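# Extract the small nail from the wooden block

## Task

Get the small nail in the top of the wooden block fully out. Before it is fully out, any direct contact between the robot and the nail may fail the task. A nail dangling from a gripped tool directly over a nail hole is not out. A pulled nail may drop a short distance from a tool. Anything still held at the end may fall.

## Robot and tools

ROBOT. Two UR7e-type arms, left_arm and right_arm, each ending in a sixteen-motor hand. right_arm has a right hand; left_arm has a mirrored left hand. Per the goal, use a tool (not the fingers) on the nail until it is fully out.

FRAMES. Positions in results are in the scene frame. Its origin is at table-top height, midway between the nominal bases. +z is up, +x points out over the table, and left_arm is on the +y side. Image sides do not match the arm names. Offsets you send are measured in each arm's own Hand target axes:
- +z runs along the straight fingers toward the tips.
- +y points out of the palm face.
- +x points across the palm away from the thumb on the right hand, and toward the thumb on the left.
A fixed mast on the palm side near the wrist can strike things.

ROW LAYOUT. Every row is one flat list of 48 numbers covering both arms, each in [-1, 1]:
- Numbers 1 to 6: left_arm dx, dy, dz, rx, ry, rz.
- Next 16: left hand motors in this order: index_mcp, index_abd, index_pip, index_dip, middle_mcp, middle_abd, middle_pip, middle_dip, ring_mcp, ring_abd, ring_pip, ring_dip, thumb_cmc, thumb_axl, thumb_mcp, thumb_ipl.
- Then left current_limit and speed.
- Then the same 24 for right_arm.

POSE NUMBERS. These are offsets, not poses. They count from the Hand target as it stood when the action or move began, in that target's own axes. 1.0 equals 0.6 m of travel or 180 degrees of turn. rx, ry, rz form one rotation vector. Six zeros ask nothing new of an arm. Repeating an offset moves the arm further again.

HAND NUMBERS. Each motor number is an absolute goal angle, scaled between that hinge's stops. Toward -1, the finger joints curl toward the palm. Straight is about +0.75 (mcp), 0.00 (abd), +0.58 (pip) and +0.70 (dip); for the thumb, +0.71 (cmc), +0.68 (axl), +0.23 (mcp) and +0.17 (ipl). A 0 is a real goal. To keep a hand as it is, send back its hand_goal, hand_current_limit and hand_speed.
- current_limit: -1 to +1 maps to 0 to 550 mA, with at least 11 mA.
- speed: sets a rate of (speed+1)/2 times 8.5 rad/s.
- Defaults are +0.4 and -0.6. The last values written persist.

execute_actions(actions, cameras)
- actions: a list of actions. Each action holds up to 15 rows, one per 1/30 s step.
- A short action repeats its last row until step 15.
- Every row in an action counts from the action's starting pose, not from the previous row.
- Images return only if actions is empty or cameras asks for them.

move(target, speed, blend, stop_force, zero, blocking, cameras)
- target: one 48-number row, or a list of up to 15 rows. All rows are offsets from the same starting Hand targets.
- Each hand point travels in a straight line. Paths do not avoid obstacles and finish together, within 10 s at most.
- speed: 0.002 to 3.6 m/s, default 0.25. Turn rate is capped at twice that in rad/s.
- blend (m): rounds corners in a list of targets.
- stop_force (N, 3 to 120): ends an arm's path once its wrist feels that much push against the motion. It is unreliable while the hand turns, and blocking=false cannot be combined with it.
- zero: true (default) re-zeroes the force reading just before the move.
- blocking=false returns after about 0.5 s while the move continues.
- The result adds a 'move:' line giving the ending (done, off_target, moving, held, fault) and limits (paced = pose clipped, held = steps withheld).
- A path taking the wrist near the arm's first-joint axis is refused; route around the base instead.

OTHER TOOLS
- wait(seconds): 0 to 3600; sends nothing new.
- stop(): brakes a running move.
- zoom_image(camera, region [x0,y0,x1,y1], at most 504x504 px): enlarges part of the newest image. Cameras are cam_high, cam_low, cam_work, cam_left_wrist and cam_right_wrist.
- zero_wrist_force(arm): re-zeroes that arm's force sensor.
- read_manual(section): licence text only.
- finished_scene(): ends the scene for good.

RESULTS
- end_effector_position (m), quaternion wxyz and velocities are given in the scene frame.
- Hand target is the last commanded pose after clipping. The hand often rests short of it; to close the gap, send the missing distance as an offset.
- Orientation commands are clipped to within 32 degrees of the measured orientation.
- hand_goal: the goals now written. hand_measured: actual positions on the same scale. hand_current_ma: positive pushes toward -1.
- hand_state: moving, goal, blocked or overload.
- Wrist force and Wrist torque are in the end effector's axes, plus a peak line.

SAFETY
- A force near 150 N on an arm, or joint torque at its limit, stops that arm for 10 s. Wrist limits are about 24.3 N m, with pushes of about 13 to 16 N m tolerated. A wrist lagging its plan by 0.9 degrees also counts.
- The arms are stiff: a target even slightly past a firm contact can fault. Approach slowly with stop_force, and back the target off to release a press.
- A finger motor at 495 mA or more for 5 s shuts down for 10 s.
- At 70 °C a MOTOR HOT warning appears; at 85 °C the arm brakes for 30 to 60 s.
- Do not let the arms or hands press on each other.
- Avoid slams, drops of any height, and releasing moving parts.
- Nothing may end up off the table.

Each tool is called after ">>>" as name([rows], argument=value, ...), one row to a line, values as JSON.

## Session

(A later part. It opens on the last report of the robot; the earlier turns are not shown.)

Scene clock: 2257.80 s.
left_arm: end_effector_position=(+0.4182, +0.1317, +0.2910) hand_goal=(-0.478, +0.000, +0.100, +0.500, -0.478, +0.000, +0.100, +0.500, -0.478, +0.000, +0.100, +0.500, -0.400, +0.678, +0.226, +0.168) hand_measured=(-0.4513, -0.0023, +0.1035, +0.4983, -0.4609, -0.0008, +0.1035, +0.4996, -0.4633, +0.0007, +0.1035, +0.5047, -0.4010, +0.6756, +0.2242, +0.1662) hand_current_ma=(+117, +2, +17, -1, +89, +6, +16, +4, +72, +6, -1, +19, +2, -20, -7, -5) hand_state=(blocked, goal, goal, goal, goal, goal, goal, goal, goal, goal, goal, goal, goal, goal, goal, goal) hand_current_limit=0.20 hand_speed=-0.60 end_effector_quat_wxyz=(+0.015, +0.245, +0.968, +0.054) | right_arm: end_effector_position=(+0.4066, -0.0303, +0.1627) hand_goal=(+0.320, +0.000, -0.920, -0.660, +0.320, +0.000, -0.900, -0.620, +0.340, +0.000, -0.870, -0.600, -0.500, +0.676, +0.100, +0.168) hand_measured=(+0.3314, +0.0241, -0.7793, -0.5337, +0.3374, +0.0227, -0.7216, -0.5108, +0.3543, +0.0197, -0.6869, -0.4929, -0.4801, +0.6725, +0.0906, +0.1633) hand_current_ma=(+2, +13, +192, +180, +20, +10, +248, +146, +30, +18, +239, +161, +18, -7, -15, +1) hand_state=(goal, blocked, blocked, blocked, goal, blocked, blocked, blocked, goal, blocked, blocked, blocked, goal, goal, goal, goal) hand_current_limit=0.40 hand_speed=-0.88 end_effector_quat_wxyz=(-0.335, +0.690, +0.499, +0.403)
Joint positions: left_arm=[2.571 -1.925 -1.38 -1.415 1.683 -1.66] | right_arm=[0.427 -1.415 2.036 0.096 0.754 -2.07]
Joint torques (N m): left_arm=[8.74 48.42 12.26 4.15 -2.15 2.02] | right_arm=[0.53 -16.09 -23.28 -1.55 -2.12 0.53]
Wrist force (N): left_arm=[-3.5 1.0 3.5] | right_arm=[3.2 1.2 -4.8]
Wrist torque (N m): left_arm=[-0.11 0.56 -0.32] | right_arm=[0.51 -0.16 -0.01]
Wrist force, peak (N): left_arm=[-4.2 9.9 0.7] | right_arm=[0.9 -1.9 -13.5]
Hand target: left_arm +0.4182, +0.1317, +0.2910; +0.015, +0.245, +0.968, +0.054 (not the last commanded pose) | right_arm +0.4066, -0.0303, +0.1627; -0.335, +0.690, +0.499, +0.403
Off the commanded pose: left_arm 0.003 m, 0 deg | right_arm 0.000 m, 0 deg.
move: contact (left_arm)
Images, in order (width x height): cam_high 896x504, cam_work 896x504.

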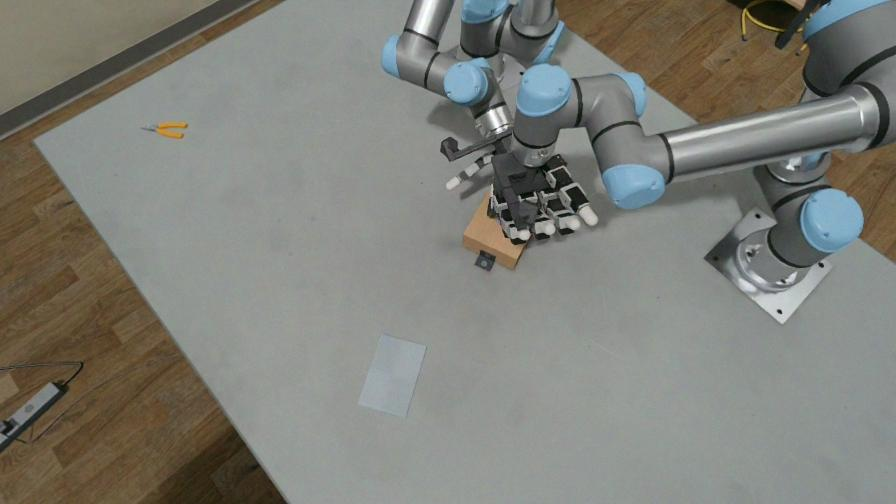

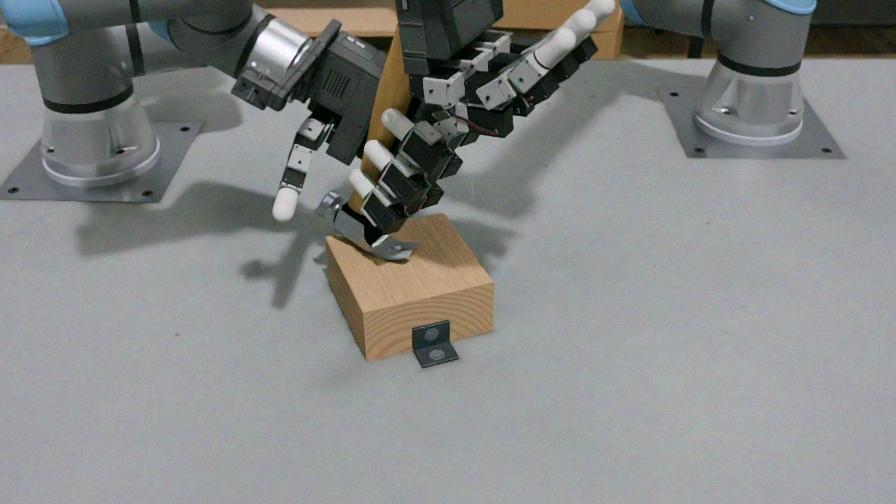

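>>> move(target=[0,0.0122,-0.0198,0,0,0,-0.479,0,0.1,0.5,-0.479,0,0.1,0.5,-0.479,0,0.1,0.5,-0.4,0.678,0.226,0.168,0.2,-0.6,0,0,0,0,0,0,0.32,0,-0.92,-0.66,0.32,0,-0.9,-0.62,0.34,0,-0.87,-0.6,-0.5,0.6766,0.1,0.168,0.4,-0.88], speed=0.03, cameras=[])

>>> move(target=[0,-0.03,0,0,0,0,-0.479,0,0.1,0.5,-0.479,0,0.1,0.5,-0.479,0,0.1,0.5,-0.4,0.678,0.226,0.168,0.2,-0.6,0,0,0,0,0,0,0.32,0,-0.92,-0.66,0.32,0,-0.9,-0.62,0.34,0,-0.87,-0.6,-0.5,0.6766,0.1,0.168,0.4,-0.88], speed=0.008, stop_force=5, cameras=["cam_work","cam_high","cam_low"])

>>> zoom_image(camera="cam_work", region=[330, 0, 550, 200])

>>> zoom_image(camera="cam_low", region=[460, 150, 570, 260])

Scene clock: 2280.13 s.
left_arm: end_effector_position=(+0.4210, +0.1369, +0.3035) hand_goal=(-0.478, +0.000, +0.100, +0.500, -0.478, +0.000, +0.100, +0.500, -0.478, +0.000, +0.100, +0.500, -0.400, +0.678, +0.226, +0.168) hand_measured=(-0.4525, -0.0008, +0.1035, +0.4983, -0.4609, +0.0007, +0.1035, +0.4996, -0.4633, -0.0008, +0.1035, +0.5060, -0.3985, +0.6746, +0.2242, +0.1662) hand_current_ma=(+115, +1, +13, -1, +86, +6, +15, +0, +73, +3, +0, +24, +6, -22, -9, -3) hand_state=(blocked, goal, goal, goal, goal, goal, goal, goal, goal, goal, goal, goal, goal, goal, goal, goal) hand_current_limit=0.20 hand_speed=-0.60 end_effector_quat_wxyz=(+0.015, +0.245, +0.968, +0.054) | right_arm: end_effector_position=(+0.4066, -0.0303, +0.1627) hand_goal=(+0.320, +0.000, -0.920, -0.660, +0.320, +0.000, -0.900, -0.620, +0.340, +0.000, -0.870, -0.600, -0.500, +0.676, +0.100, +0.168) hand_measured=(+0.3302, +0.0227, -0.7793, -0.5337, +0.3374, +0.0227, -0.7216, -0.5108, +0.3555, +0.0197, -0.6869, -0.4929, -0.4801, +0.6725, +0.0906, +0.1624) hand_current_ma=(+12, +5, +188, +164, +20, +29, +231, +139, +33, +20, +243, +142, +17, -11, +2, +1) hand_state=(goal, blocked, blocked, blocked, goal, blocked, blocked, blocked, goal, blocked, blocked, blocked, goal, goal, goal, goal) hand_current_limit=0.40 hand_speed=-0.88 end_effector_quat_wxyz=(-0.335, +0.690, +0.499, +0.403)
Joint positions: left_arm=[2.58 -1.916 -1.36 -1.443 1.683 -1.651] | right_arm=[0.427 -1.415 2.036 0.096 0.754 -2.07]
Joint torques (N m): left_arm=[10 47.95 37.56 1.02 2.17 1.86] | right_arm=[-0.31 -16.34 -22.73 -0.24 1.04 0.23]
Wrist force (N): left_arm=[-3.1 -0.9 3.7] | right_arm=[3.5 2.7 -2.9]
Wrist torque (N m): left_arm=[-0.27 0.54 -0.28] | right_arm=[0.50 -0.27 0.10]
Wrist force, peak (N): left_arm=[-3.7 1.0 3.7] | right_arm=[3.4 1.3 -5.2]
Hand target: left_arm +0.4210, +0.1369, +0.3037; +0.015, +0.245, +0.968, +0.054 | right_arm +0.4066, -0.0303, +0.1627; -0.335, +0.690, +0.499, +0.403
Off the commanded pose: left_arm 0.000 m, 0 deg | right_arm 0.000 m, 0 deg.
move: done

Scene clock: 2282.27 s.
left_arm: end_effector_position=(+0.4175, +0.1304, +0.3028) hand_goal=(-0.478, +0.000, +0.100, +0.500, -0.478, +0.000, +0.100, +0.500, -0.478, +0.000, +0.100, +0.500, -0.400, +0.678, +0.226, +0.168) hand_measured=(-0.4525, -0.0008, +0.1022, +0.4983, -0.4609, +0.0007, +0.1035, +0.4996, -0.4646, +0.0007, +0.1035, +0.5047, -0.3985, +0.6746, +0.2232, +0.1662) hand_current_ma=(+119, +0, +14, +0, +82, +7, +15, +1, +74, +4, +2, +18, +9, -25, -12, -6) hand_state=(blocked, goal, goal, goal, goal, goal, goal, goal, goal, goal, goal, goal, goal, goal, goal, goal) hand_current_limit=0.20 hand_speed=-0.60 end_effector_quat_wxyz=(+0.015, +0.245, +0.968, +0.054) | right_arm: end_effector_position=(+0.4066, -0.0303, +0.1627) hand_goal=(+0.320, +0.000, -0.920, -0.660, +0.320, +0.000, -0.900, -0.620, +0.340, +0.000, -0.870, -0.600, -0.500, +0.676, +0.100, +0.168) hand_measured=(+0.3314, +0.0227, -0.7793, -0.5324, +0.3374, +0.0227, -0.7228, -0.5108, +0.3555, +0.0197, -0.6869, -0.4929, -0.4801, +0.6725, +0.0906, +0.1633) hand_current_ma=(+16, +16, +196, +167, +16, +16, +237, +136, +19, +13, +242, +137, +27, -2, -16, -2) hand_state=(goal, blocked, blocked, blocked, goal, blocked, blocked, blocked, goal, goal, blocked, blocked, goal, goal, goal, goal) hand_current_limit=0.40 hand_speed=-0.88 end_effector_quat_wxyz=(-0.335, +0.690, +0.499, +0.403)
Joint positions: left_arm=[2.569 -1.922 -1.354 -1.445 1.683 -1.663] | right_arm=[0.427 -1.415 2.036 0.096 0.754 -2.07]
Joint torques (N m): left_arm=[7.33 47.61 12.38 4.14 -0.26 2.18] | right_arm=[0.02 -16.02 -23.75 2.65 1.28 0.36]
Wrist force (N): left_arm=[-3.0 2.8 3.5] | right_arm=[3.0 1.5 -6.9]
Wrist torque (N m): left_arm=[0.00 0.52 -0.25] | right_arm=[0.68 -0.07 0.01]
Wrist force, peak (N): left_arm=[-3.3 8.0 2.1] | right_arm=[1.7 0.1 -11.0]
Hand target: left_arm +0.4175, +0.1304, +0.3028; +0.015, +0.245, +0.968, +0.054 (not the last commanded pose) | right_arm +0.4066, -0.0303, +0.1627; -0.335, +0.690, +0.499, +0.403
Off the commanded pose: left_arm 0.011 m, 0 deg | right_arm 0.000 m, 0 deg.
move: contact (left_arm)
Images, in order (width x height): cam_high 896x504, cam_low 896x504, cam_work 896x504.

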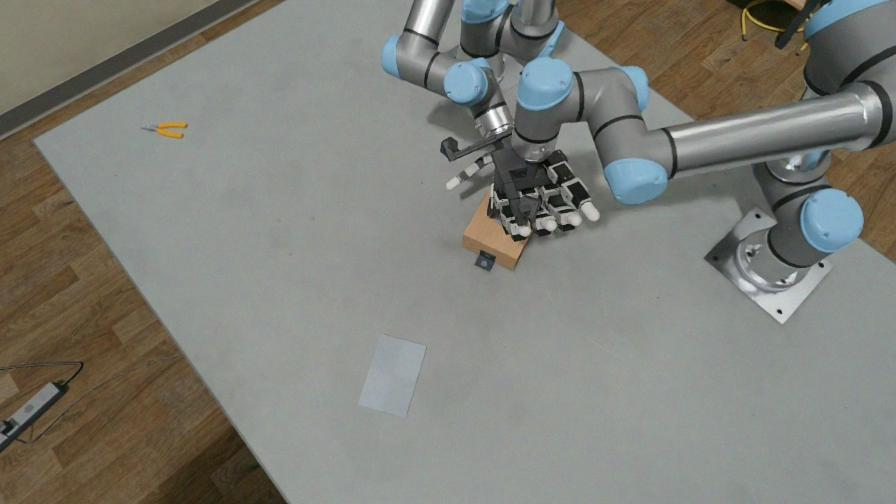

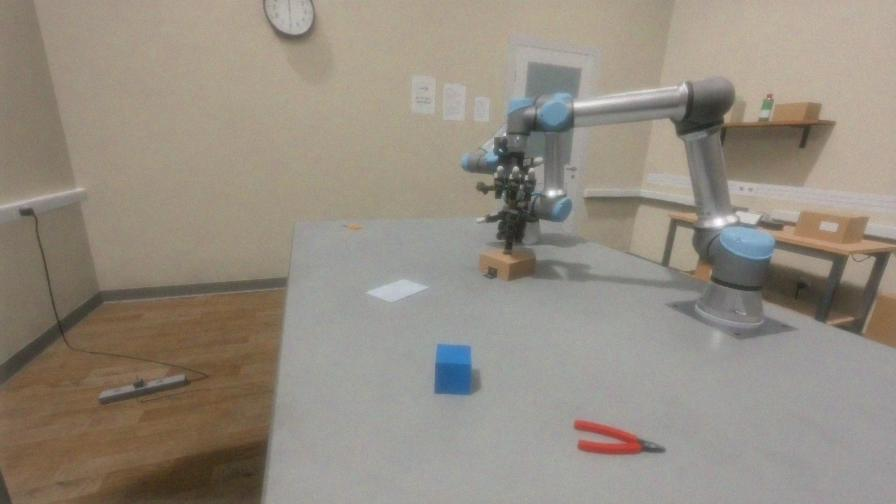

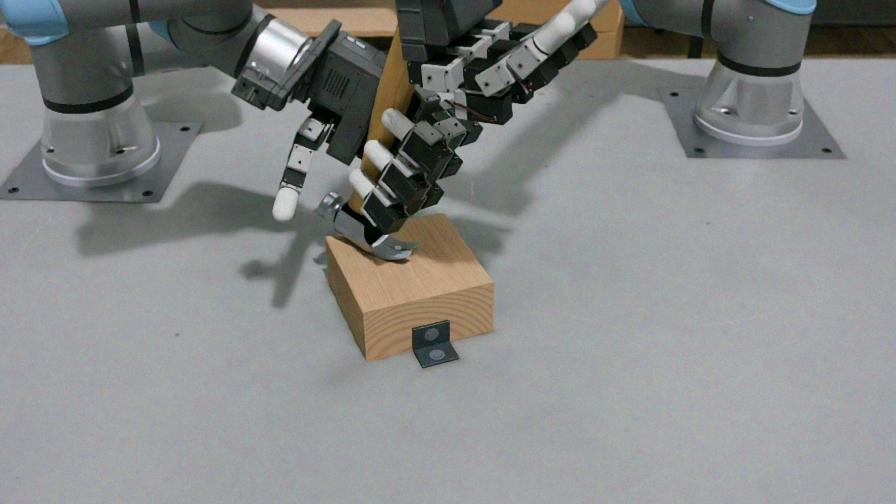

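Scaled by 2.291 from the camera's image (finer frame: 1280x720).

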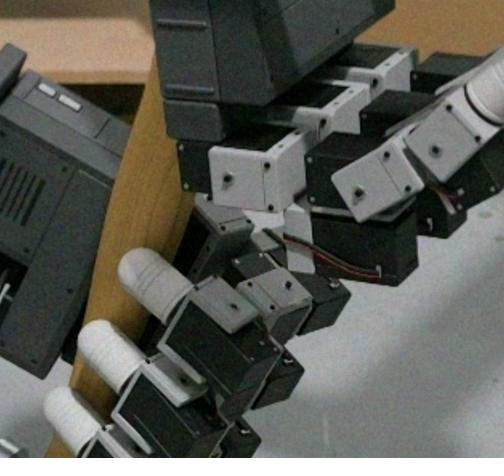

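Scaled by 4.582 from the camera's image (finer frame: 1280x720).

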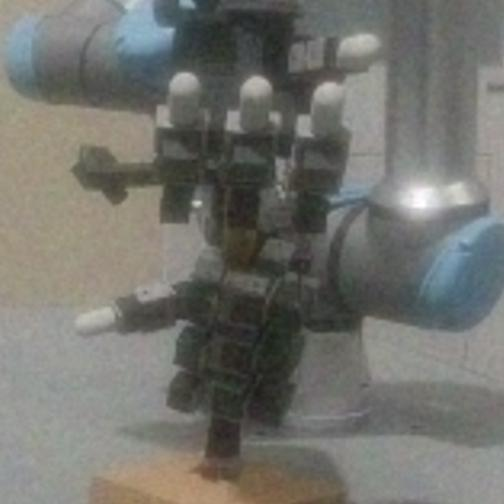

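>>> move(target=[0,-0.0195,-0.0059,-0.0144,0,0,-0.479,0,0.1,0.5,-0.479,0,0.1,0.5,-0.479,0,0.1,0.5,-0.4,0.678,0.226,0.168,0.2,-0.6,-0.0013,-0.0017,-0.0072,-0.0006,0.0141,-0.0031,0.25,0,-0.95,-0.75,0.25,0,-0.95,-0.72,0.25,0,-0.92,-0.7,-0.5,0.6766,0.1,0.168,0.6,-0.88], speed=0.003, stop_force=45, cameras=["cam_work","cam_right_wrist"])

>>> zoom_image(camera="cam_work", region=[350, 215, 420, 275])

Scene clock: 2320.13 s.
left_arm: end_effector_position=(+0.4129, +0.1219, +0.3046) hand_goal=(-0.478, +0.000, +0.100, +0.500, -0.478, +0.000, +0.100, +0.500, -0.478, +0.000, +0.100, +0.500, -0.400, +0.678, +0.226, +0.168) hand_measured=(-0.4513, -0.0008, +0.1022, +0.4970, -0.4609, +0.0007, +0.1035, +0.4996, -0.4633, +0.0007, +0.1022, +0.5047, -0.3972, +0.6746, +0.2232, +0.1662) hand_current_ma=(+117, -3, +20, +9, +84, +5, +10, -3, +75, +4, +0, +22, +9, -24, -10, -7) hand_state=(blocked, goal, goal, goal, goal, goal, goal, goal, goal, goal, goal, goal, goal, goal, goal, goal) hand_current_limit=0.20 hand_speed=-0.60 end_effector_quat_wxyz=(+0.020, +0.245, +0.967, +0.072) | right_arm: end_effector_position=(+0.4045, -0.0341, +0.1640) hand_goal=(+0.250, +0.000, -0.950, -0.750, +0.250, +0.000, -0.950, -0.720, +0.250, +0.000, -0.920, -0.700, -0.500, +0.676, +0.100, +0.168) hand_measured=(+0.3181, +0.0227, -0.7780, -0.5566, +0.3338, +0.0241, -0.7203, -0.5286, +0.3591, +0.0197, -0.6844, -0.5057, -0.4801, +0.6725, +0.0906, +0.1633) hand_current_ma=(+103, +20, +244, +260, +140, +13, +326, +266, +159, +8, +344, +284, +21, -8, -15, -2) hand_state=(blocked, blocked, blocked, blocked, blocked, blocked, blocked, blocked, blocked, blocked, blocked, blocked, goal, goal, goal, goal) hand_current_limit=0.60 hand_speed=-0.88 end_effector_quat_wxyz=(-0.344, +0.679, +0.495, +0.420)
Joint positions: left_arm=[2.541 -1.935 -1.339 -1.453 1.719 -1.691] | right_arm=[0.406 -1.436 2.078 0.03 0.718 -2.056]
Joint torques (N m): left_arm=[-9.16 39.05 10.07 4.9 -6.11 1.5] | right_arm=[-3.59 -35.75 -4.62 0.61 -3.83 1.21]
Wrist force (N): left_arm=[5.5 34.9 -4.5] | right_arm=[8.2 12.5 9.2]
Wrist torque (N m): left_arm=[2.56 -0.12 -0.06] | right_arm=[0.47 -0.61 1.08]
Wrist force, peak (N): left_arm=[-2.3 54.6 -14.0] | right_arm=[8.5 12.4 9.2]
Hand target: left_arm +0.4129, +0.1219, +0.3046; +0.020, +0.245, +0.967, +0.072 (not the last commanded pose) | right_arm +0.4045, -0.0341, +0.1640; -0.344, +0.679, +0.495, +0.420
Off the commanded pose: left_arm 0.002 m, 0 deg | right_arm 0.000 m, 0 deg.
move: contact (left_arm)
cam_right_wrist: T_world_to_cam=[[0.49756, -0.47097, -0.72843, -0.06709], [-0.75148, -0.65348, -0.0908, 0.25099], [-0.43325, 0.59258, -0.67907, 0.43549]] pos_world=[0.41068, -0.12565, 0.26965]

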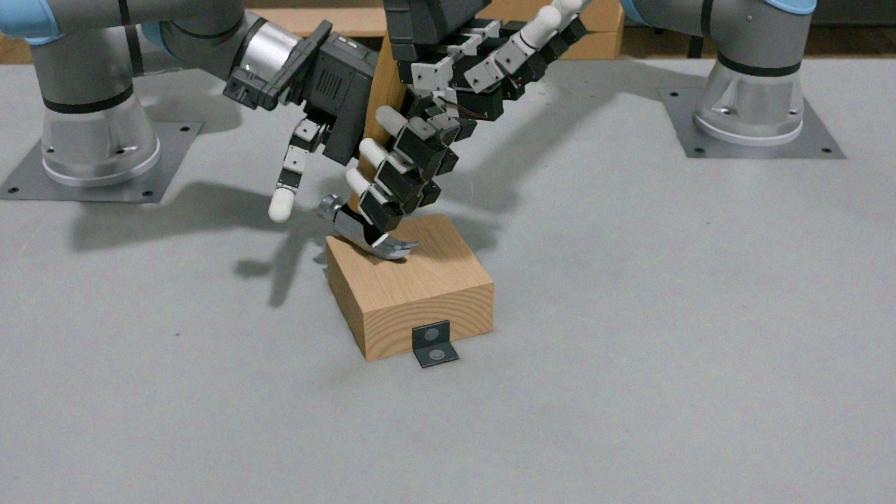

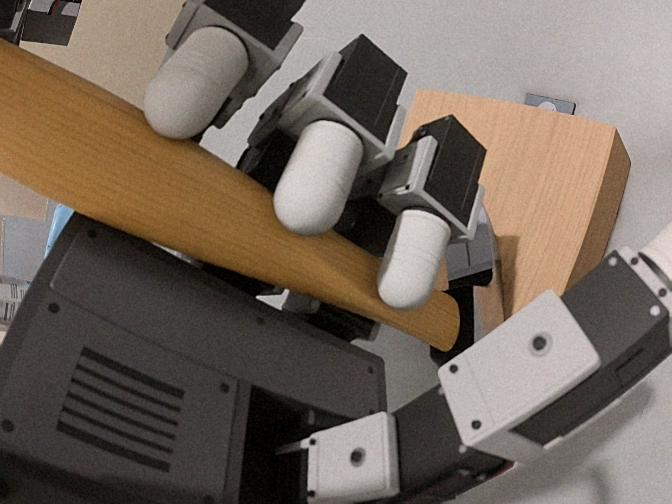

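Scaled by 7.200 from the camera's image (finer frame: 1280x720).

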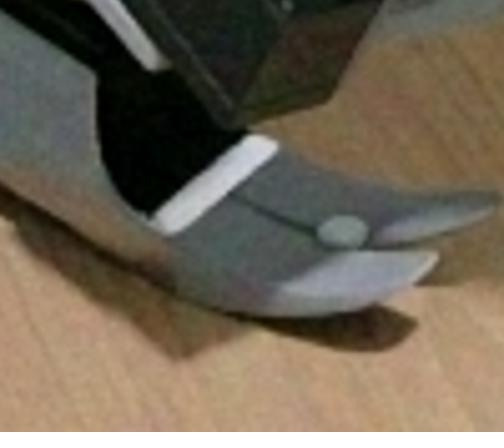

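>>> move(target=[0,-0.0195,-0.0052,-0.0144,0,0,-0.479,0,0.1,0.5,-0.479,0,0.1,0.5,-0.479,0,0.1,0.5,-0.4,0.678,0.226,0.168,0.2,-0.6,-0.0013,-0.0017,-0.0072,-0.0006,0.0141,-0.0031,0.15,0,-1,-0.8,0.15,0,-1,-0.8,0.15,0,-0.98,-0.78,-0.5,0.6766,0.1,0.168,0.6,-0.88], speed=0.003, stop_force=70, zero=false, cameras=["cam_work","cam_right_wrist"])

>>> zoom_image(camera="cam_work", region=[350, 215, 420, 275])

Scene clock: 2340.23 s.
left_arm: end_effector_position=(+0.4071, +0.1113, +0.3060) hand_goal=(-0.478, +0.000, +0.100, +0.500, -0.478, +0.000, +0.100, +0.500, -0.478, +0.000, +0.100, +0.500, -0.400, +0.678, +0.226, +0.168) hand_measured=(-0.4525, -0.0008, +0.1035, +0.4970, -0.4585, +0.0007, +0.1022, +0.5009, -0.4633, -0.0008, +0.1022, +0.5034, -0.3972, +0.6746, +0.2242, +0.1672) hand_current_ma=(+113, +0, +21, -2, +81, +7, +15, +6, +71, +5, -1, +22, +8, -25, -9, -6) hand_state=(blocked, goal, goal, goal, goal, goal, goal, goal, goal, goal, goal, goal, goal, goal, goal, goal) hand_current_limit=0.20 hand_speed=-0.60 end_effector_quat_wxyz=(+0.025, +0.244, +0.965, +0.094) | right_arm: end_effector_position=(+0.4024, -0.0379, +0.1651) hand_goal=(+0.150, +0.000, -1.000, -0.800, +0.150, +0.000, -1.000, -0.800, +0.150, +0.000, -0.980, -0.780, -0.500, +0.676, +0.100, +0.168) hand_measured=(+0.2976, +0.0241, -0.7755, -0.5579, +0.3133, +0.0256, -0.7151, -0.5324, +0.3374, +0.0212, -0.6792, -0.5095, -0.4801, +0.6725, +0.0906, +0.1633) hand_current_ma=(+200, +3, +334, +352, +237, +11, +401, +389, +278, +18, +420, +408, +19, -6, -28, -5) hand_state=(blocked, blocked, blocked, blocked, blocked, blocked, blocked, blocked, blocked, blocked, blocked, blocked, blocked, goal, goal, goal) hand_current_limit=0.60 hand_speed=-0.88 end_effector_quat_wxyz=(-0.352, +0.667, +0.490, +0.438)
Joint positions: left_arm=[2.508 -1.954 -1.321 -1.465 1.763 -1.726] | right_arm=[0.385 -1.455 2.12 -0.039 0.683 -2.038]
Joint torques (N m): left_arm=[-49.52 10.66 21.54 -1.64 -9.28 -1.82] | right_arm=[-5.78 -27.3 -10.98 -2.45 -1.86 2.44]
Wrist force (N): left_arm=[-7.6 71.3 -18.7] | right_arm=[5.5 -8.6 -25.5]
Wrist torque (N m): left_arm=[6.22 0.40 -2.21] | right_arm=[1.09 1.46 -1.06]
Wrist force, peak (N): left_arm=[-6.1 74.5 -21.8] | right_arm=[6.5 -7.8 -28.5]
Hand target: left_arm +0.4071, +0.1113, +0.3060; +0.025, +0.244, +0.965, +0.094 | right_arm +0.4024, -0.0379, +0.1651; -0.352, +0.667, +0.490, +0.438
Off the commanded pose: left_arm 0.000 m, 0 deg | right_arm 0.000 m, 0 deg.
move: done
cam_right_wrist: T_world_to_cam=[[0.51335, -0.44169, -0.73579, -0.07105], [-0.74905, -0.64903, -0.13298, 0.25311], [-0.41881, 0.6194, -0.66403, 0.43031]] pos_world=[0.40628, -0.13364, 0.26712]

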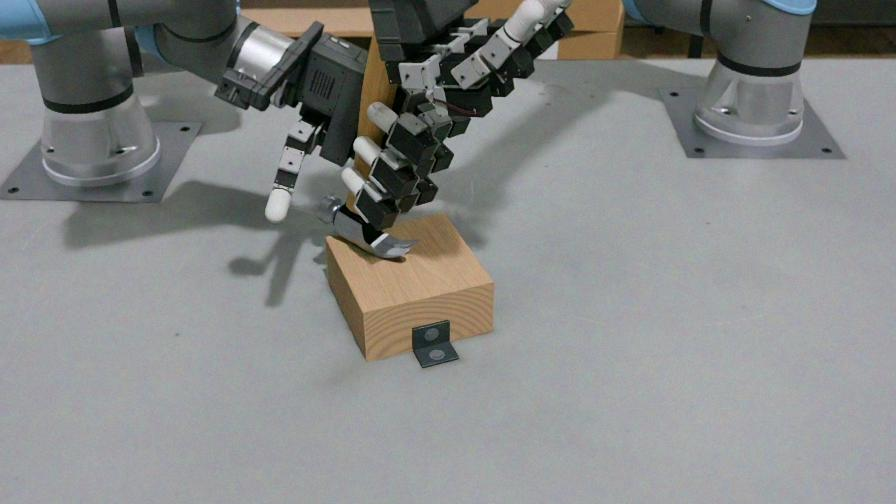

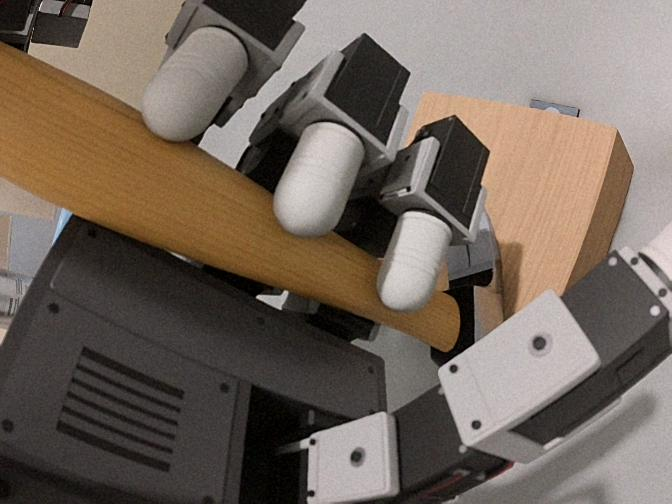

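Scaled by 7.200 from the camera's image (finer frame: 1280x720).

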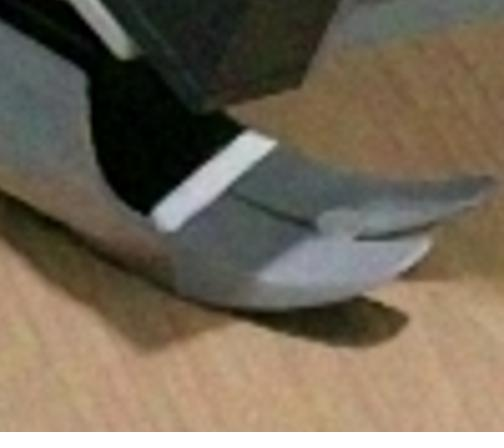

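>>> move(target=[0,-0.0260,-0.0077,-0.0194,0,0,-0.479,0,0.1,0.5,-0.479,0,0.1,0.5,-0.479,0,0.1,0.5,-0.4,0.678,0.226,0.168,0.2,-0.6,-0.0037,-0.0036,-0.0152,-0.0009,0.0190,-0.0042,0.15,0,-1,-0.8,0.15,0,-1,-0.8,0.15,0,-0.98,-0.78,-0.5,0.6766,0.1,0.168,0.6,-0.88], speed=0.004, stop_force=85, zero=false, cameras=["cam_work","cam_right_wrist"])

>>> zoom_image(camera="cam_work", region=[350, 215, 420, 275])

Scene clock: 2372.40 s.
left_arm: end_effector_position=(+0.3994, +0.0970, +0.3075) hand_goal=(-0.478, +0.000, +0.100, +0.500, -0.478, +0.000, +0.100, +0.500, -0.478, +0.000, +0.100, +0.500, -0.400, +0.678, +0.226, +0.168) hand_measured=(-0.4525, -0.0023, +0.1022, +0.4983, -0.4609, +0.0007, +0.1035, +0.4996, -0.4633, +0.0007, +0.1022, +0.5047, -0.3985, +0.6756, +0.2232, +0.1662) hand_current_ma=(+114, +4, +20, +3, +79, +2, +13, +2, +75, +3, +5, +18, +9, -22, -17, -6) hand_state=(blocked, goal, goal, goal, goal, goal, goal, goal, goal, goal, goal, goal, goal, goal, goal, goal) hand_current_limit=0.20 hand_speed=-0.60 end_effector_quat_wxyz=(+0.033, +0.243, +0.962, +0.123) | right_arm: end_effector_position=(+0.3979, -0.0463, +0.1665) hand_goal=(+0.150, +0.000, -1.000, -0.800, +0.150, +0.000, -1.000, -0.800, +0.150, +0.000, -0.980, -0.780, -0.500, +0.676, +0.100, +0.168) hand_measured=(+0.3193, +0.0270, -0.7767, -0.5579, +0.3145, +0.0329, -0.7113, -0.5337, +0.3362, +0.0358, -0.6754, -0.5108, -0.4801, +0.6725, +0.0906, +0.1633) hand_current_ma=(+236, +17, +333, +344, +242, +26, +414, +384, +290, +19, +430, +396, +5, +2, -3, -19) hand_state=(blocked, blocked, blocked, blocked, blocked, blocked, blocked, blocked, blocked, blocked, blocked, blocked, blocked, goal, goal, goal) hand_current_limit=0.60 hand_speed=-0.88 end_effector_quat_wxyz=(-0.362, +0.651, +0.483, +0.460)
Joint positions: left_arm=[2.465 -1.982 -1.293 -1.486 1.822 -1.773] | right_arm=[0.348 -1.487 2.185 -0.134 0.628 -2.014]
Joint torques (N m): left_arm=[-30.23 19.26 27.16 -0.28 -3.25 -1.71] | right_arm=[-10.5 -28.75 -2.53 -0.03 -1.12 1.53]
Wrist force (N): left_arm=[-2.8 39.4 -10.5] | right_arm=[15.6 -4.2 11.2]
Wrist torque (N m): left_arm=[3.88 0.21 -1.02] | right_arm=[-0.89 -0.16 0.85]
Wrist force, peak (N): left_arm=[-7.4 72.3 -20.9] | right_arm=[5.9 -8.6 -26.7]
Hand target: left_arm +0.3994, +0.0970, +0.3075; +0.033, +0.243, +0.962, +0.123 | right_arm +0.3979, -0.0463, +0.1665; -0.362, +0.651, +0.483, +0.460
Off the commanded pose: left_arm 0.000 m, 0 deg | right_arm 0.000 m, 0 deg.
move: done
cam_right_wrist: T_world_to_cam=[[0.53481, -0.40188, -0.74328, -0.07688], [-0.74444, -0.64024, -0.18948, 0.2525], [-0.39973, 0.65466, -0.64158, 0.42478]] pos_world=[0.39888, -0.14733, 0.26323]

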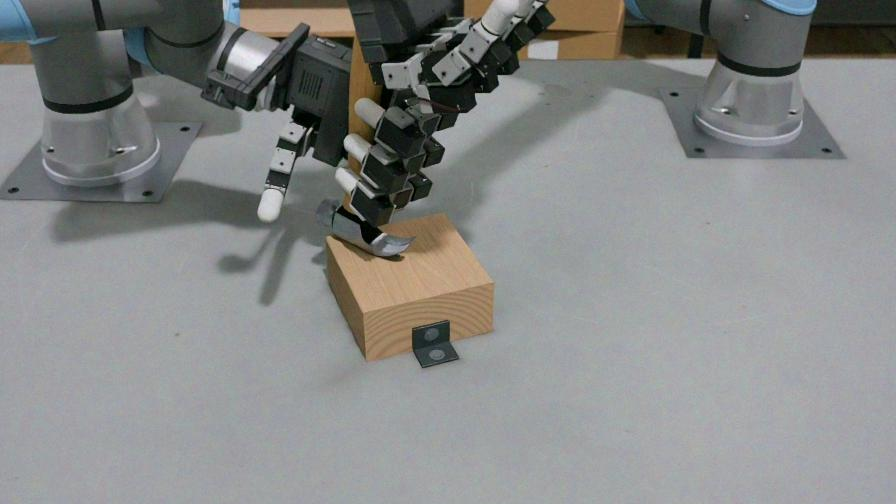

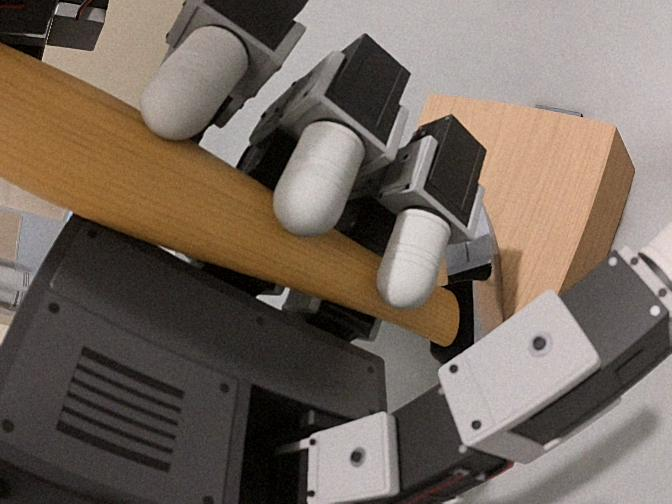

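Scaled by 7.200 from the camera's image (finer frame: 1280x720).

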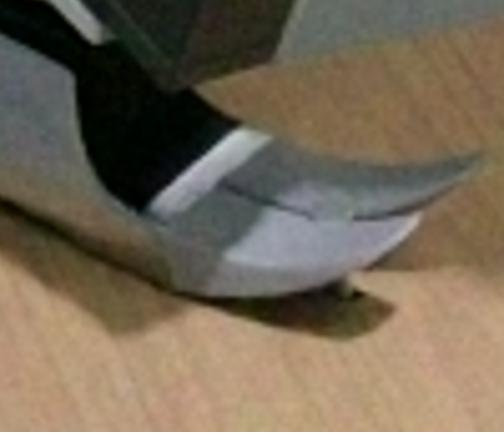

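>>> move(target=[0,-0.0261,-0.0077,-0.0194,0,0,-0.479,0,0.1,0.5,-0.479,0,0.1,0.5,-0.479,0,0.1,0.5,-0.4,0.678,0.226,0.168,0.2,-0.6,-0.0004,-0.0024,-0.0105,-0.0009,0.0190,-0.0042,0.15,0,-1,-0.8,0.15,0,-1,-0.8,0.15,0,-0.98,-0.78,-0.5,0.6766,0.1,0.168,0.6,-0.88], speed=0.005, stop_force=85, zero=false, cameras=["cam_work","cam_right_wrist"])

>>> zoom_image(camera="cam_work", region=[340, 195, 430, 285])

Scene clock: 2396.67 s.
left_arm: end_effector_position=(+0.3917, +0.0827, +0.3080) hand_goal=(-0.478, +0.000, +0.100, +0.500, -0.478, +0.000, +0.100, +0.500, -0.478, +0.000, +0.100, +0.500, -0.400, +0.678, +0.226, +0.168) hand_measured=(-0.4537, -0.0008, +0.1022, +0.4983, -0.4597, -0.0008, +0.1035, +0.4996, -0.4633, +0.0021, +0.1035, +0.5034, -0.3985, +0.6746, +0.2242, +0.1672) hand_current_ma=(+111, +7, +19, +3, +83, +6, +18, +2, +77, +9, +1, +23, +12, -23, -10, -6) hand_state=(blocked, goal, goal, goal, goal, goal, goal, goal, goal, goal, goal, goal, goal, goal, goal, goal) hand_current_limit=0.20 hand_speed=-0.60 end_effector_quat_wxyz=(+0.040, +0.242, +0.957, +0.152) | right_arm: end_effector_position=(+0.3949, -0.0518, +0.1683) hand_goal=(+0.150, +0.000, -1.000, -0.800, +0.150, +0.000, -1.000, -0.800, +0.150, +0.000, -0.980, -0.780, -0.500, +0.676, +0.100, +0.168) hand_measured=(+0.2856, +0.0109, -0.7678, -0.5579, +0.2759, +0.0153, -0.6959, -0.5324, +0.2843, +0.0183, -0.6548, -0.5095, -0.4801, +0.6714, +0.0906, +0.1633) hand_current_ma=(+193, -1, +328, +344, +189, +25, +423, +404, +206, +13, +428, +393, +6, +7, -8, -20) hand_state=(blocked, goal, blocked, blocked, blocked, goal, blocked, blocked, blocked, goal, blocked, blocked, blocked, goal, goal, goal) hand_current_limit=0.60 hand_speed=-0.88 end_effector_quat_wxyz=(-0.373, +0.634, +0.475, +0.483)
Joint positions: left_arm=[2.423 -2.012 -1.263 -1.511 1.878 -1.82] | right_arm=[0.317 -1.513 2.241 -0.241 0.58 -1.973]
Joint torques (N m): left_arm=[-37.56 16.69 23.58 -1.55 -4.93 -1.49] | right_arm=[-7.68 -29.11 -13.18 -2.92 -2.51 2.22]
Wrist force (N): left_arm=[-10.2 50.9 -11.1] | right_arm=[-2.8 -7.9 -17.1]
Wrist torque (N m): left_arm=[5.07 0.78 -2.13] | right_arm=[0.58 1.27 -1.51]
Wrist force, peak (N): left_arm=[-7.6 65.6 -19.2] | right_arm=[-4.3 -12.4 -24.6]
Hand target: left_arm +0.3917, +0.0827, +0.3080; +0.040, +0.242, +0.957, +0.152 | right_arm +0.3949, -0.0518, +0.1683; -0.373, +0.634, +0.475, +0.483
Off the commanded pose: left_arm 0.000 m, 0 deg | right_arm 0.000 m, 0 deg.
move: done
cam_right_wrist: T_world_to_cam=[[0.55637, -0.36188, -0.74799, -0.08178], [-0.73828, -0.62837, -0.24514, 0.2546], [-0.3813, 0.68862, -0.61677, 0.41865]] pos_world=[0.3931, -0.1579, 0.25945]

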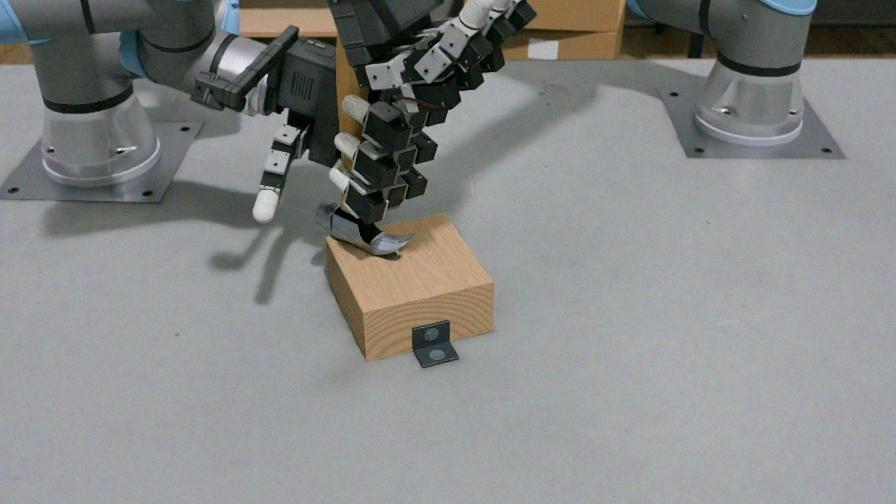

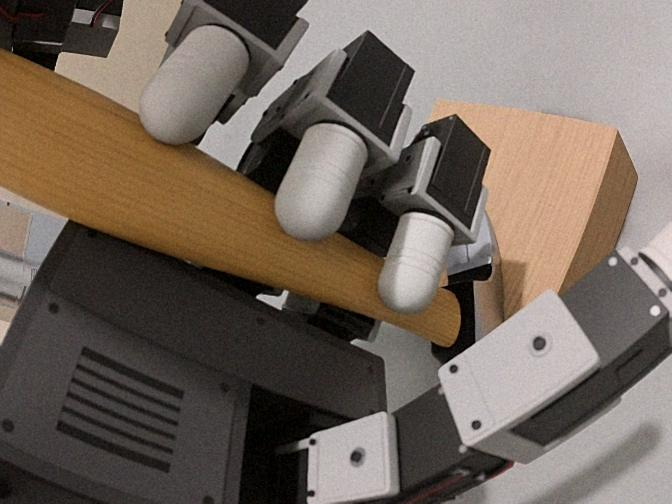

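Scaled by 5.600 from the camera's image (finer frame: 1280x720).

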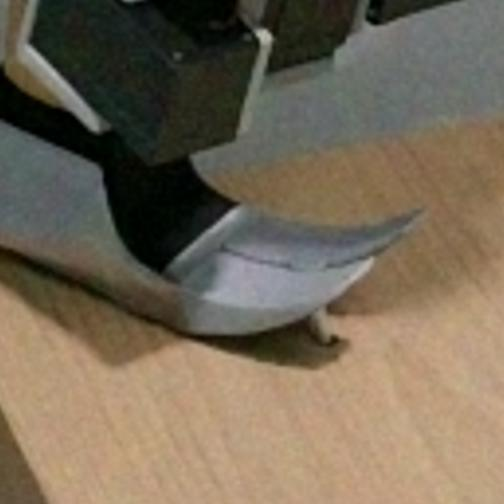

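>>> move(target=[0,-0.0263,-0.0070,-0.0194,0,0,-0.479,0,0.1,0.5,-0.479,0,0.1,0.5,-0.479,0,0.1,0.5,-0.4,0.678,0.226,0.168,0.2,-0.6,-0.0024,-0.0030,-0.0130,-0.0009,0.0190,-0.0042,0.15,0,-1,-0.8,0.15,0,-1,-0.8,0.15,0,-0.98,-0.78,-0.5,0.6766,0.1,0.168,0.6,-0.88], speed=0.005, stop_force=85, zero=false, cameras=["cam_work","cam_right_wrist"])

>>> zoom_image(camera="cam_work", region=[340, 195, 430, 285])

Scene clock: 2417.13 s.
left_arm: end_effector_position=(+0.3839, +0.0683, +0.3071) hand_goal=(-0.478, +0.000, +0.100, +0.500, -0.478, +0.000, +0.100, +0.500, -0.478, +0.000, +0.100, +0.500, -0.400, +0.678, +0.226, +0.168) hand_measured=(-0.4525, -0.0008, +0.1022, +0.4983, -0.4597, -0.0008, +0.1022, +0.4983, -0.4633, +0.0021, +0.1022, +0.5047, -0.3985, +0.6756, +0.2242, +0.1672) hand_current_ma=(+121, +5, +22, -1, +85, +4, +15, -2, +69, +10, +2, +16, +10, -24, -14, -8) hand_state=(blocked, goal, goal, goal, goal, goal, goal, goal, goal, goal, goal, goal, goal, goal, goal, goal) hand_current_limit=0.20 hand_speed=-0.60 end_effector_quat_wxyz=(+0.047, +0.241, +0.952, +0.181) | right_arm: end_effector_position=(+0.3910, -0.0589, +0.1689) hand_goal=(+0.150, +0.000, -1.000, -0.800, +0.150, +0.000, -1.000, -0.800, +0.150, +0.000, -0.980, -0.780, -0.500, +0.676, +0.100, +0.168) hand_measured=(+0.2675, +0.0314, -0.7588, -0.5566, +0.2361, +0.0358, -0.6792, -0.5311, +0.2289, +0.0329, -0.6305, -0.5082, -0.4801, +0.6725, +0.0906, +0.1633) hand_current_ma=(+149, +13, +346, +340, +131, +25, +436, +400, +119, +23, +440, +396, +23, -3, -10, -8) hand_state=(blocked, blocked, blocked, blocked, blocked, blocked, blocked, blocked, blocked, blocked, blocked, blocked, blocked, goal, goal, goal) hand_current_limit=0.60 hand_speed=-0.88 end_effector_quat_wxyz=(-0.383, +0.617, +0.468, +0.504)
Joint positions: left_arm=[2.383 -2.046 -1.233 -1.539 1.934 -1.867] | right_arm=[0.282 -1.539 2.303 -0.36 0.528 -1.924]
Joint torques (N m): left_arm=[-17.72 30.56 32.34 0.09 0.93 -1.77] | right_arm=[-4.12 -23.37 -5.6 -1.11 -2.7 2.36]
Wrist force (N): left_arm=[-3.8 13.9 -2.1] | right_arm=[10.4 1.6 -17.0]
Wrist torque (N m): left_arm=[1.42 0.46 -0.61] | right_arm=[1.14 0.59 -0.21]
Wrist force, peak (N): left_arm=[-8.5 55.3 -13.6] | right_arm=[10.0 -2.8 -22.9]
Hand target: left_arm +0.3839, +0.0683, +0.3071; +0.047, +0.241, +0.952, +0.181 | right_arm +0.3910, -0.0589, +0.1689; -0.383, +0.617, +0.468, +0.504
Off the commanded pose: left_arm 0.000 m, 0 deg | right_arm 0.000 m, 0 deg.
move: done
cam_right_wrist: T_world_to_cam=[[0.57815, -0.32166, -0.74985, -0.08754], [-0.73044, -0.61356, -0.29999, 0.25449], [-0.36358, 0.72117, -0.58968, 0.41288]] pos_world=[0.38661, -0.16977, 0.25417]

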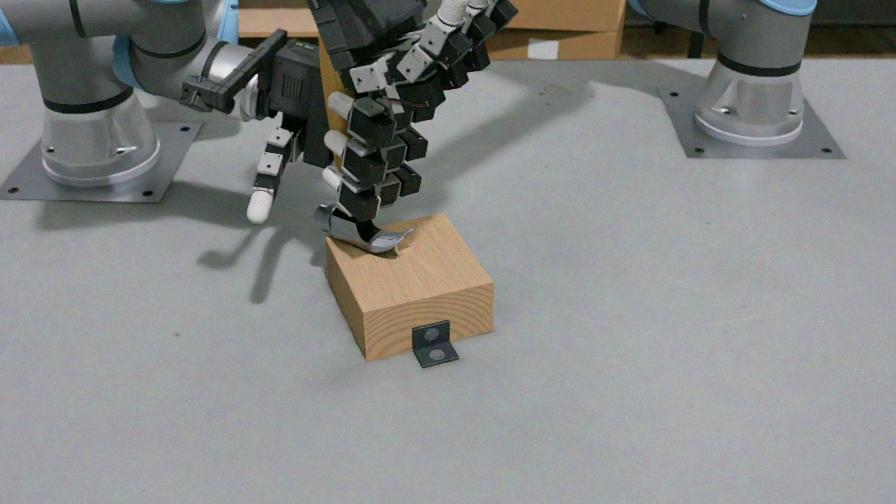

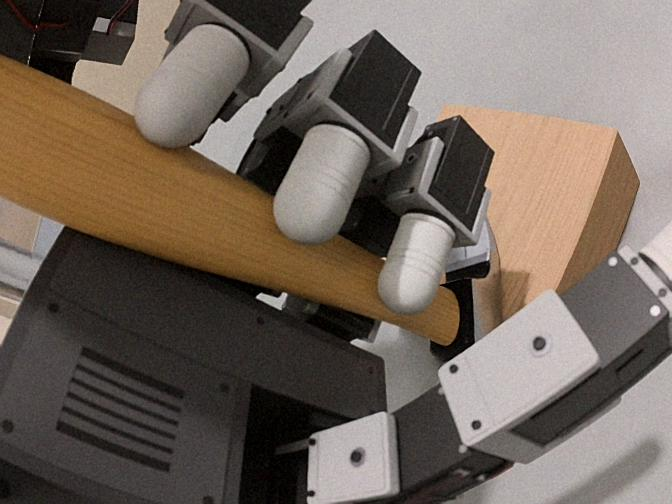

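Scaled by 5.600 from the camera's image (finer frame: 1280x720).

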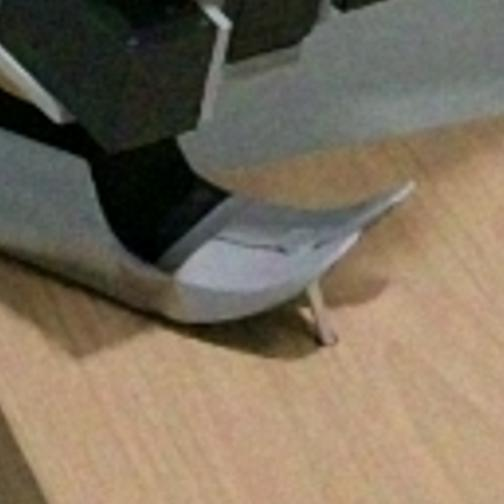

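>>> move(target=[0,-0.0265,-0.0069,-0.0194,0,0,-0.479,0,0.1,0.5,-0.479,0,0.1,0.5,-0.479,0,0.1,0.5,-0.4,0.678,0.226,0.168,0.2,-0.6,-0.0013,-0.0037,-0.0165,-0.0009,0.0190,-0.0042,0.15,0,-1,-0.8,0.15,0,-1,-0.8,0.15,0,-0.98,-0.78,-0.5,0.6766,0.1,0.168,0.6,-0.88], speed=0.006, stop_force=85, zero=false, cameras=["cam_work","cam_right_wrist"])

>>> zoom_image(camera="cam_work", region=[320, 165, 430, 275])

Scene clock: 2434.67 s.
left_arm: end_effector_position=(+0.3762, +0.0540, +0.3051) hand_goal=(-0.478, +0.000, +0.100, +0.500, -0.478, +0.000, +0.100, +0.500, -0.478, +0.000, +0.100, +0.500, -0.400, +0.678, +0.226, +0.168) hand_measured=(-0.4525, -0.0008, +0.1022, +0.4970, -0.4609, +0.0007, +0.1022, +0.5009, -0.4633, +0.0007, +0.1022, +0.5047, -0.3985, +0.6746, +0.2242, +0.1662) hand_current_ma=(+112, +4, +18, +4, +81, +0, +15, -4, +75, +9, +2, +21, +5, -15, -14, -1) hand_state=(blocked, goal, goal, goal, goal, goal, goal, goal, goal, goal, goal, goal, goal, goal, goal, goal) hand_current_limit=0.20 hand_speed=-0.60 end_effector_quat_wxyz=(+0.055, +0.239, +0.946, +0.210) | right_arm: end_effector_position=(+0.3862, -0.0678, +0.1701) hand_goal=(+0.150, +0.000, -1.000, -0.800, +0.150, +0.000, -1.000, -0.800, +0.150, +0.000, -0.980, -0.780, -0.500, +0.676, +0.100, +0.168) hand_measured=(+0.2940, +0.0564, -0.7588, -0.5553, +0.2349, +0.0739, -0.6767, -0.5324, +0.2265, +0.0564, -0.6317, -0.5095, -0.4801, +0.6725, +0.0906, +0.1633) hand_current_ma=(+213, +49, +333, +346, +117, +61, +428, +383, +123, +39, +440, +404, +34, +6, -12, +0) hand_state=(blocked, blocked, blocked, blocked, blocked, blocked, blocked, blocked, blocked, blocked, blocked, blocked, blocked, goal, goal, goal) hand_current_limit=0.60 hand_speed=-0.88 end_effector_quat_wxyz=(-0.392, +0.599, +0.459, +0.526)
Joint positions: left_arm=[2.346 -2.082 -1.2 -1.571 1.987 -1.916] | right_arm=[0.239 -1.57 2.37 -0.489 0.472 -1.863]
Joint torques (N m): left_arm=[-10.85 38.08 37 0.53 2.79 -1.94] | right_arm=[-8.09 -20.57 -2.14 -1.06 -1.1 1.51]
Wrist force (N): left_arm=[-2.6 1.1 1.9] | right_arm=[20.4 -3.2 -0.3]
Wrist torque (N m): left_arm=[-0.06 0.46 -0.15] | right_arm=[-0.04 0.04 1.34]
Wrist force, peak (N): left_arm=[-3.7 14.3 -2.0] | right_arm=[21.3 -3.7 -0.9]
Hand target: left_arm +0.3762, +0.0540, +0.3051; +0.055, +0.239, +0.946, +0.210 | right_arm +0.3862, -0.0678, +0.1701; -0.392, +0.599, +0.459, +0.526
Off the commanded pose: left_arm 0.000 m, 0 deg | right_arm 0.000 m, 0 deg.
move: done
cam_right_wrist: T_world_to_cam=[[0.59989, -0.2814, -0.74896, -0.09256], [-0.72105, -0.59582, -0.35368, 0.25265], [-0.34672, 0.75221, -0.56033, 0.40881]] pos_world=[0.37944, -0.18302, 0.2491]

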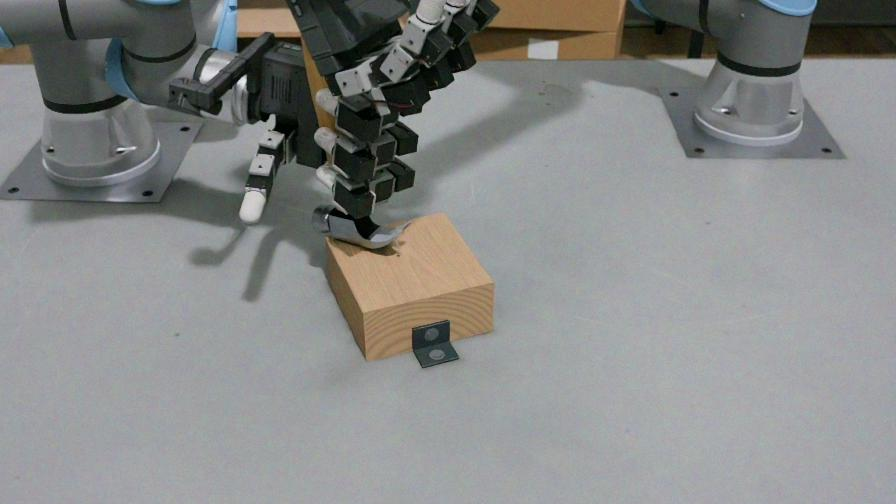

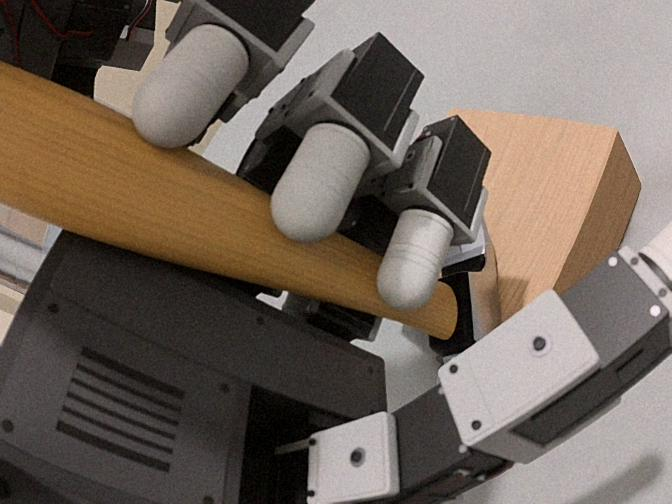

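Scaled by 4.582 from the camera's image (finer frame: 1280x720).

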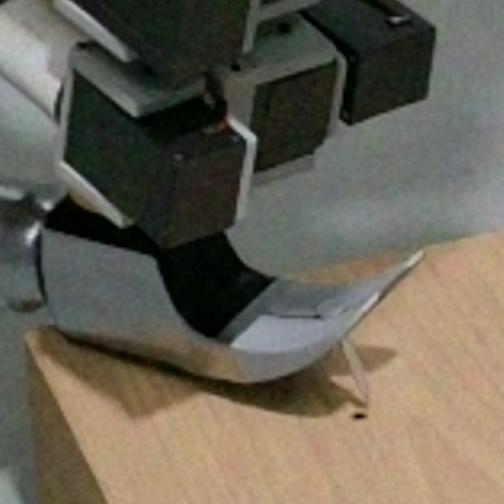

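>>> zoom_image(camera="cam_work", region=[380, 230, 420, 262])

Scaled by 12.600 from the camera's image (finer frame: 1280x720).

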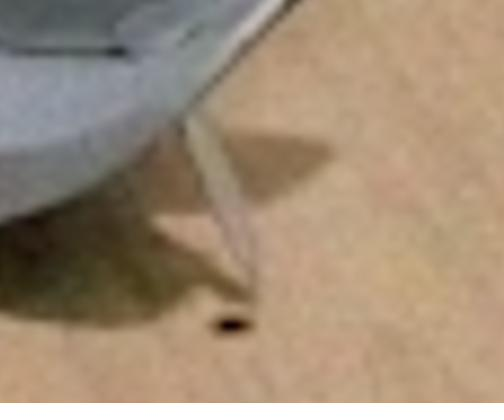

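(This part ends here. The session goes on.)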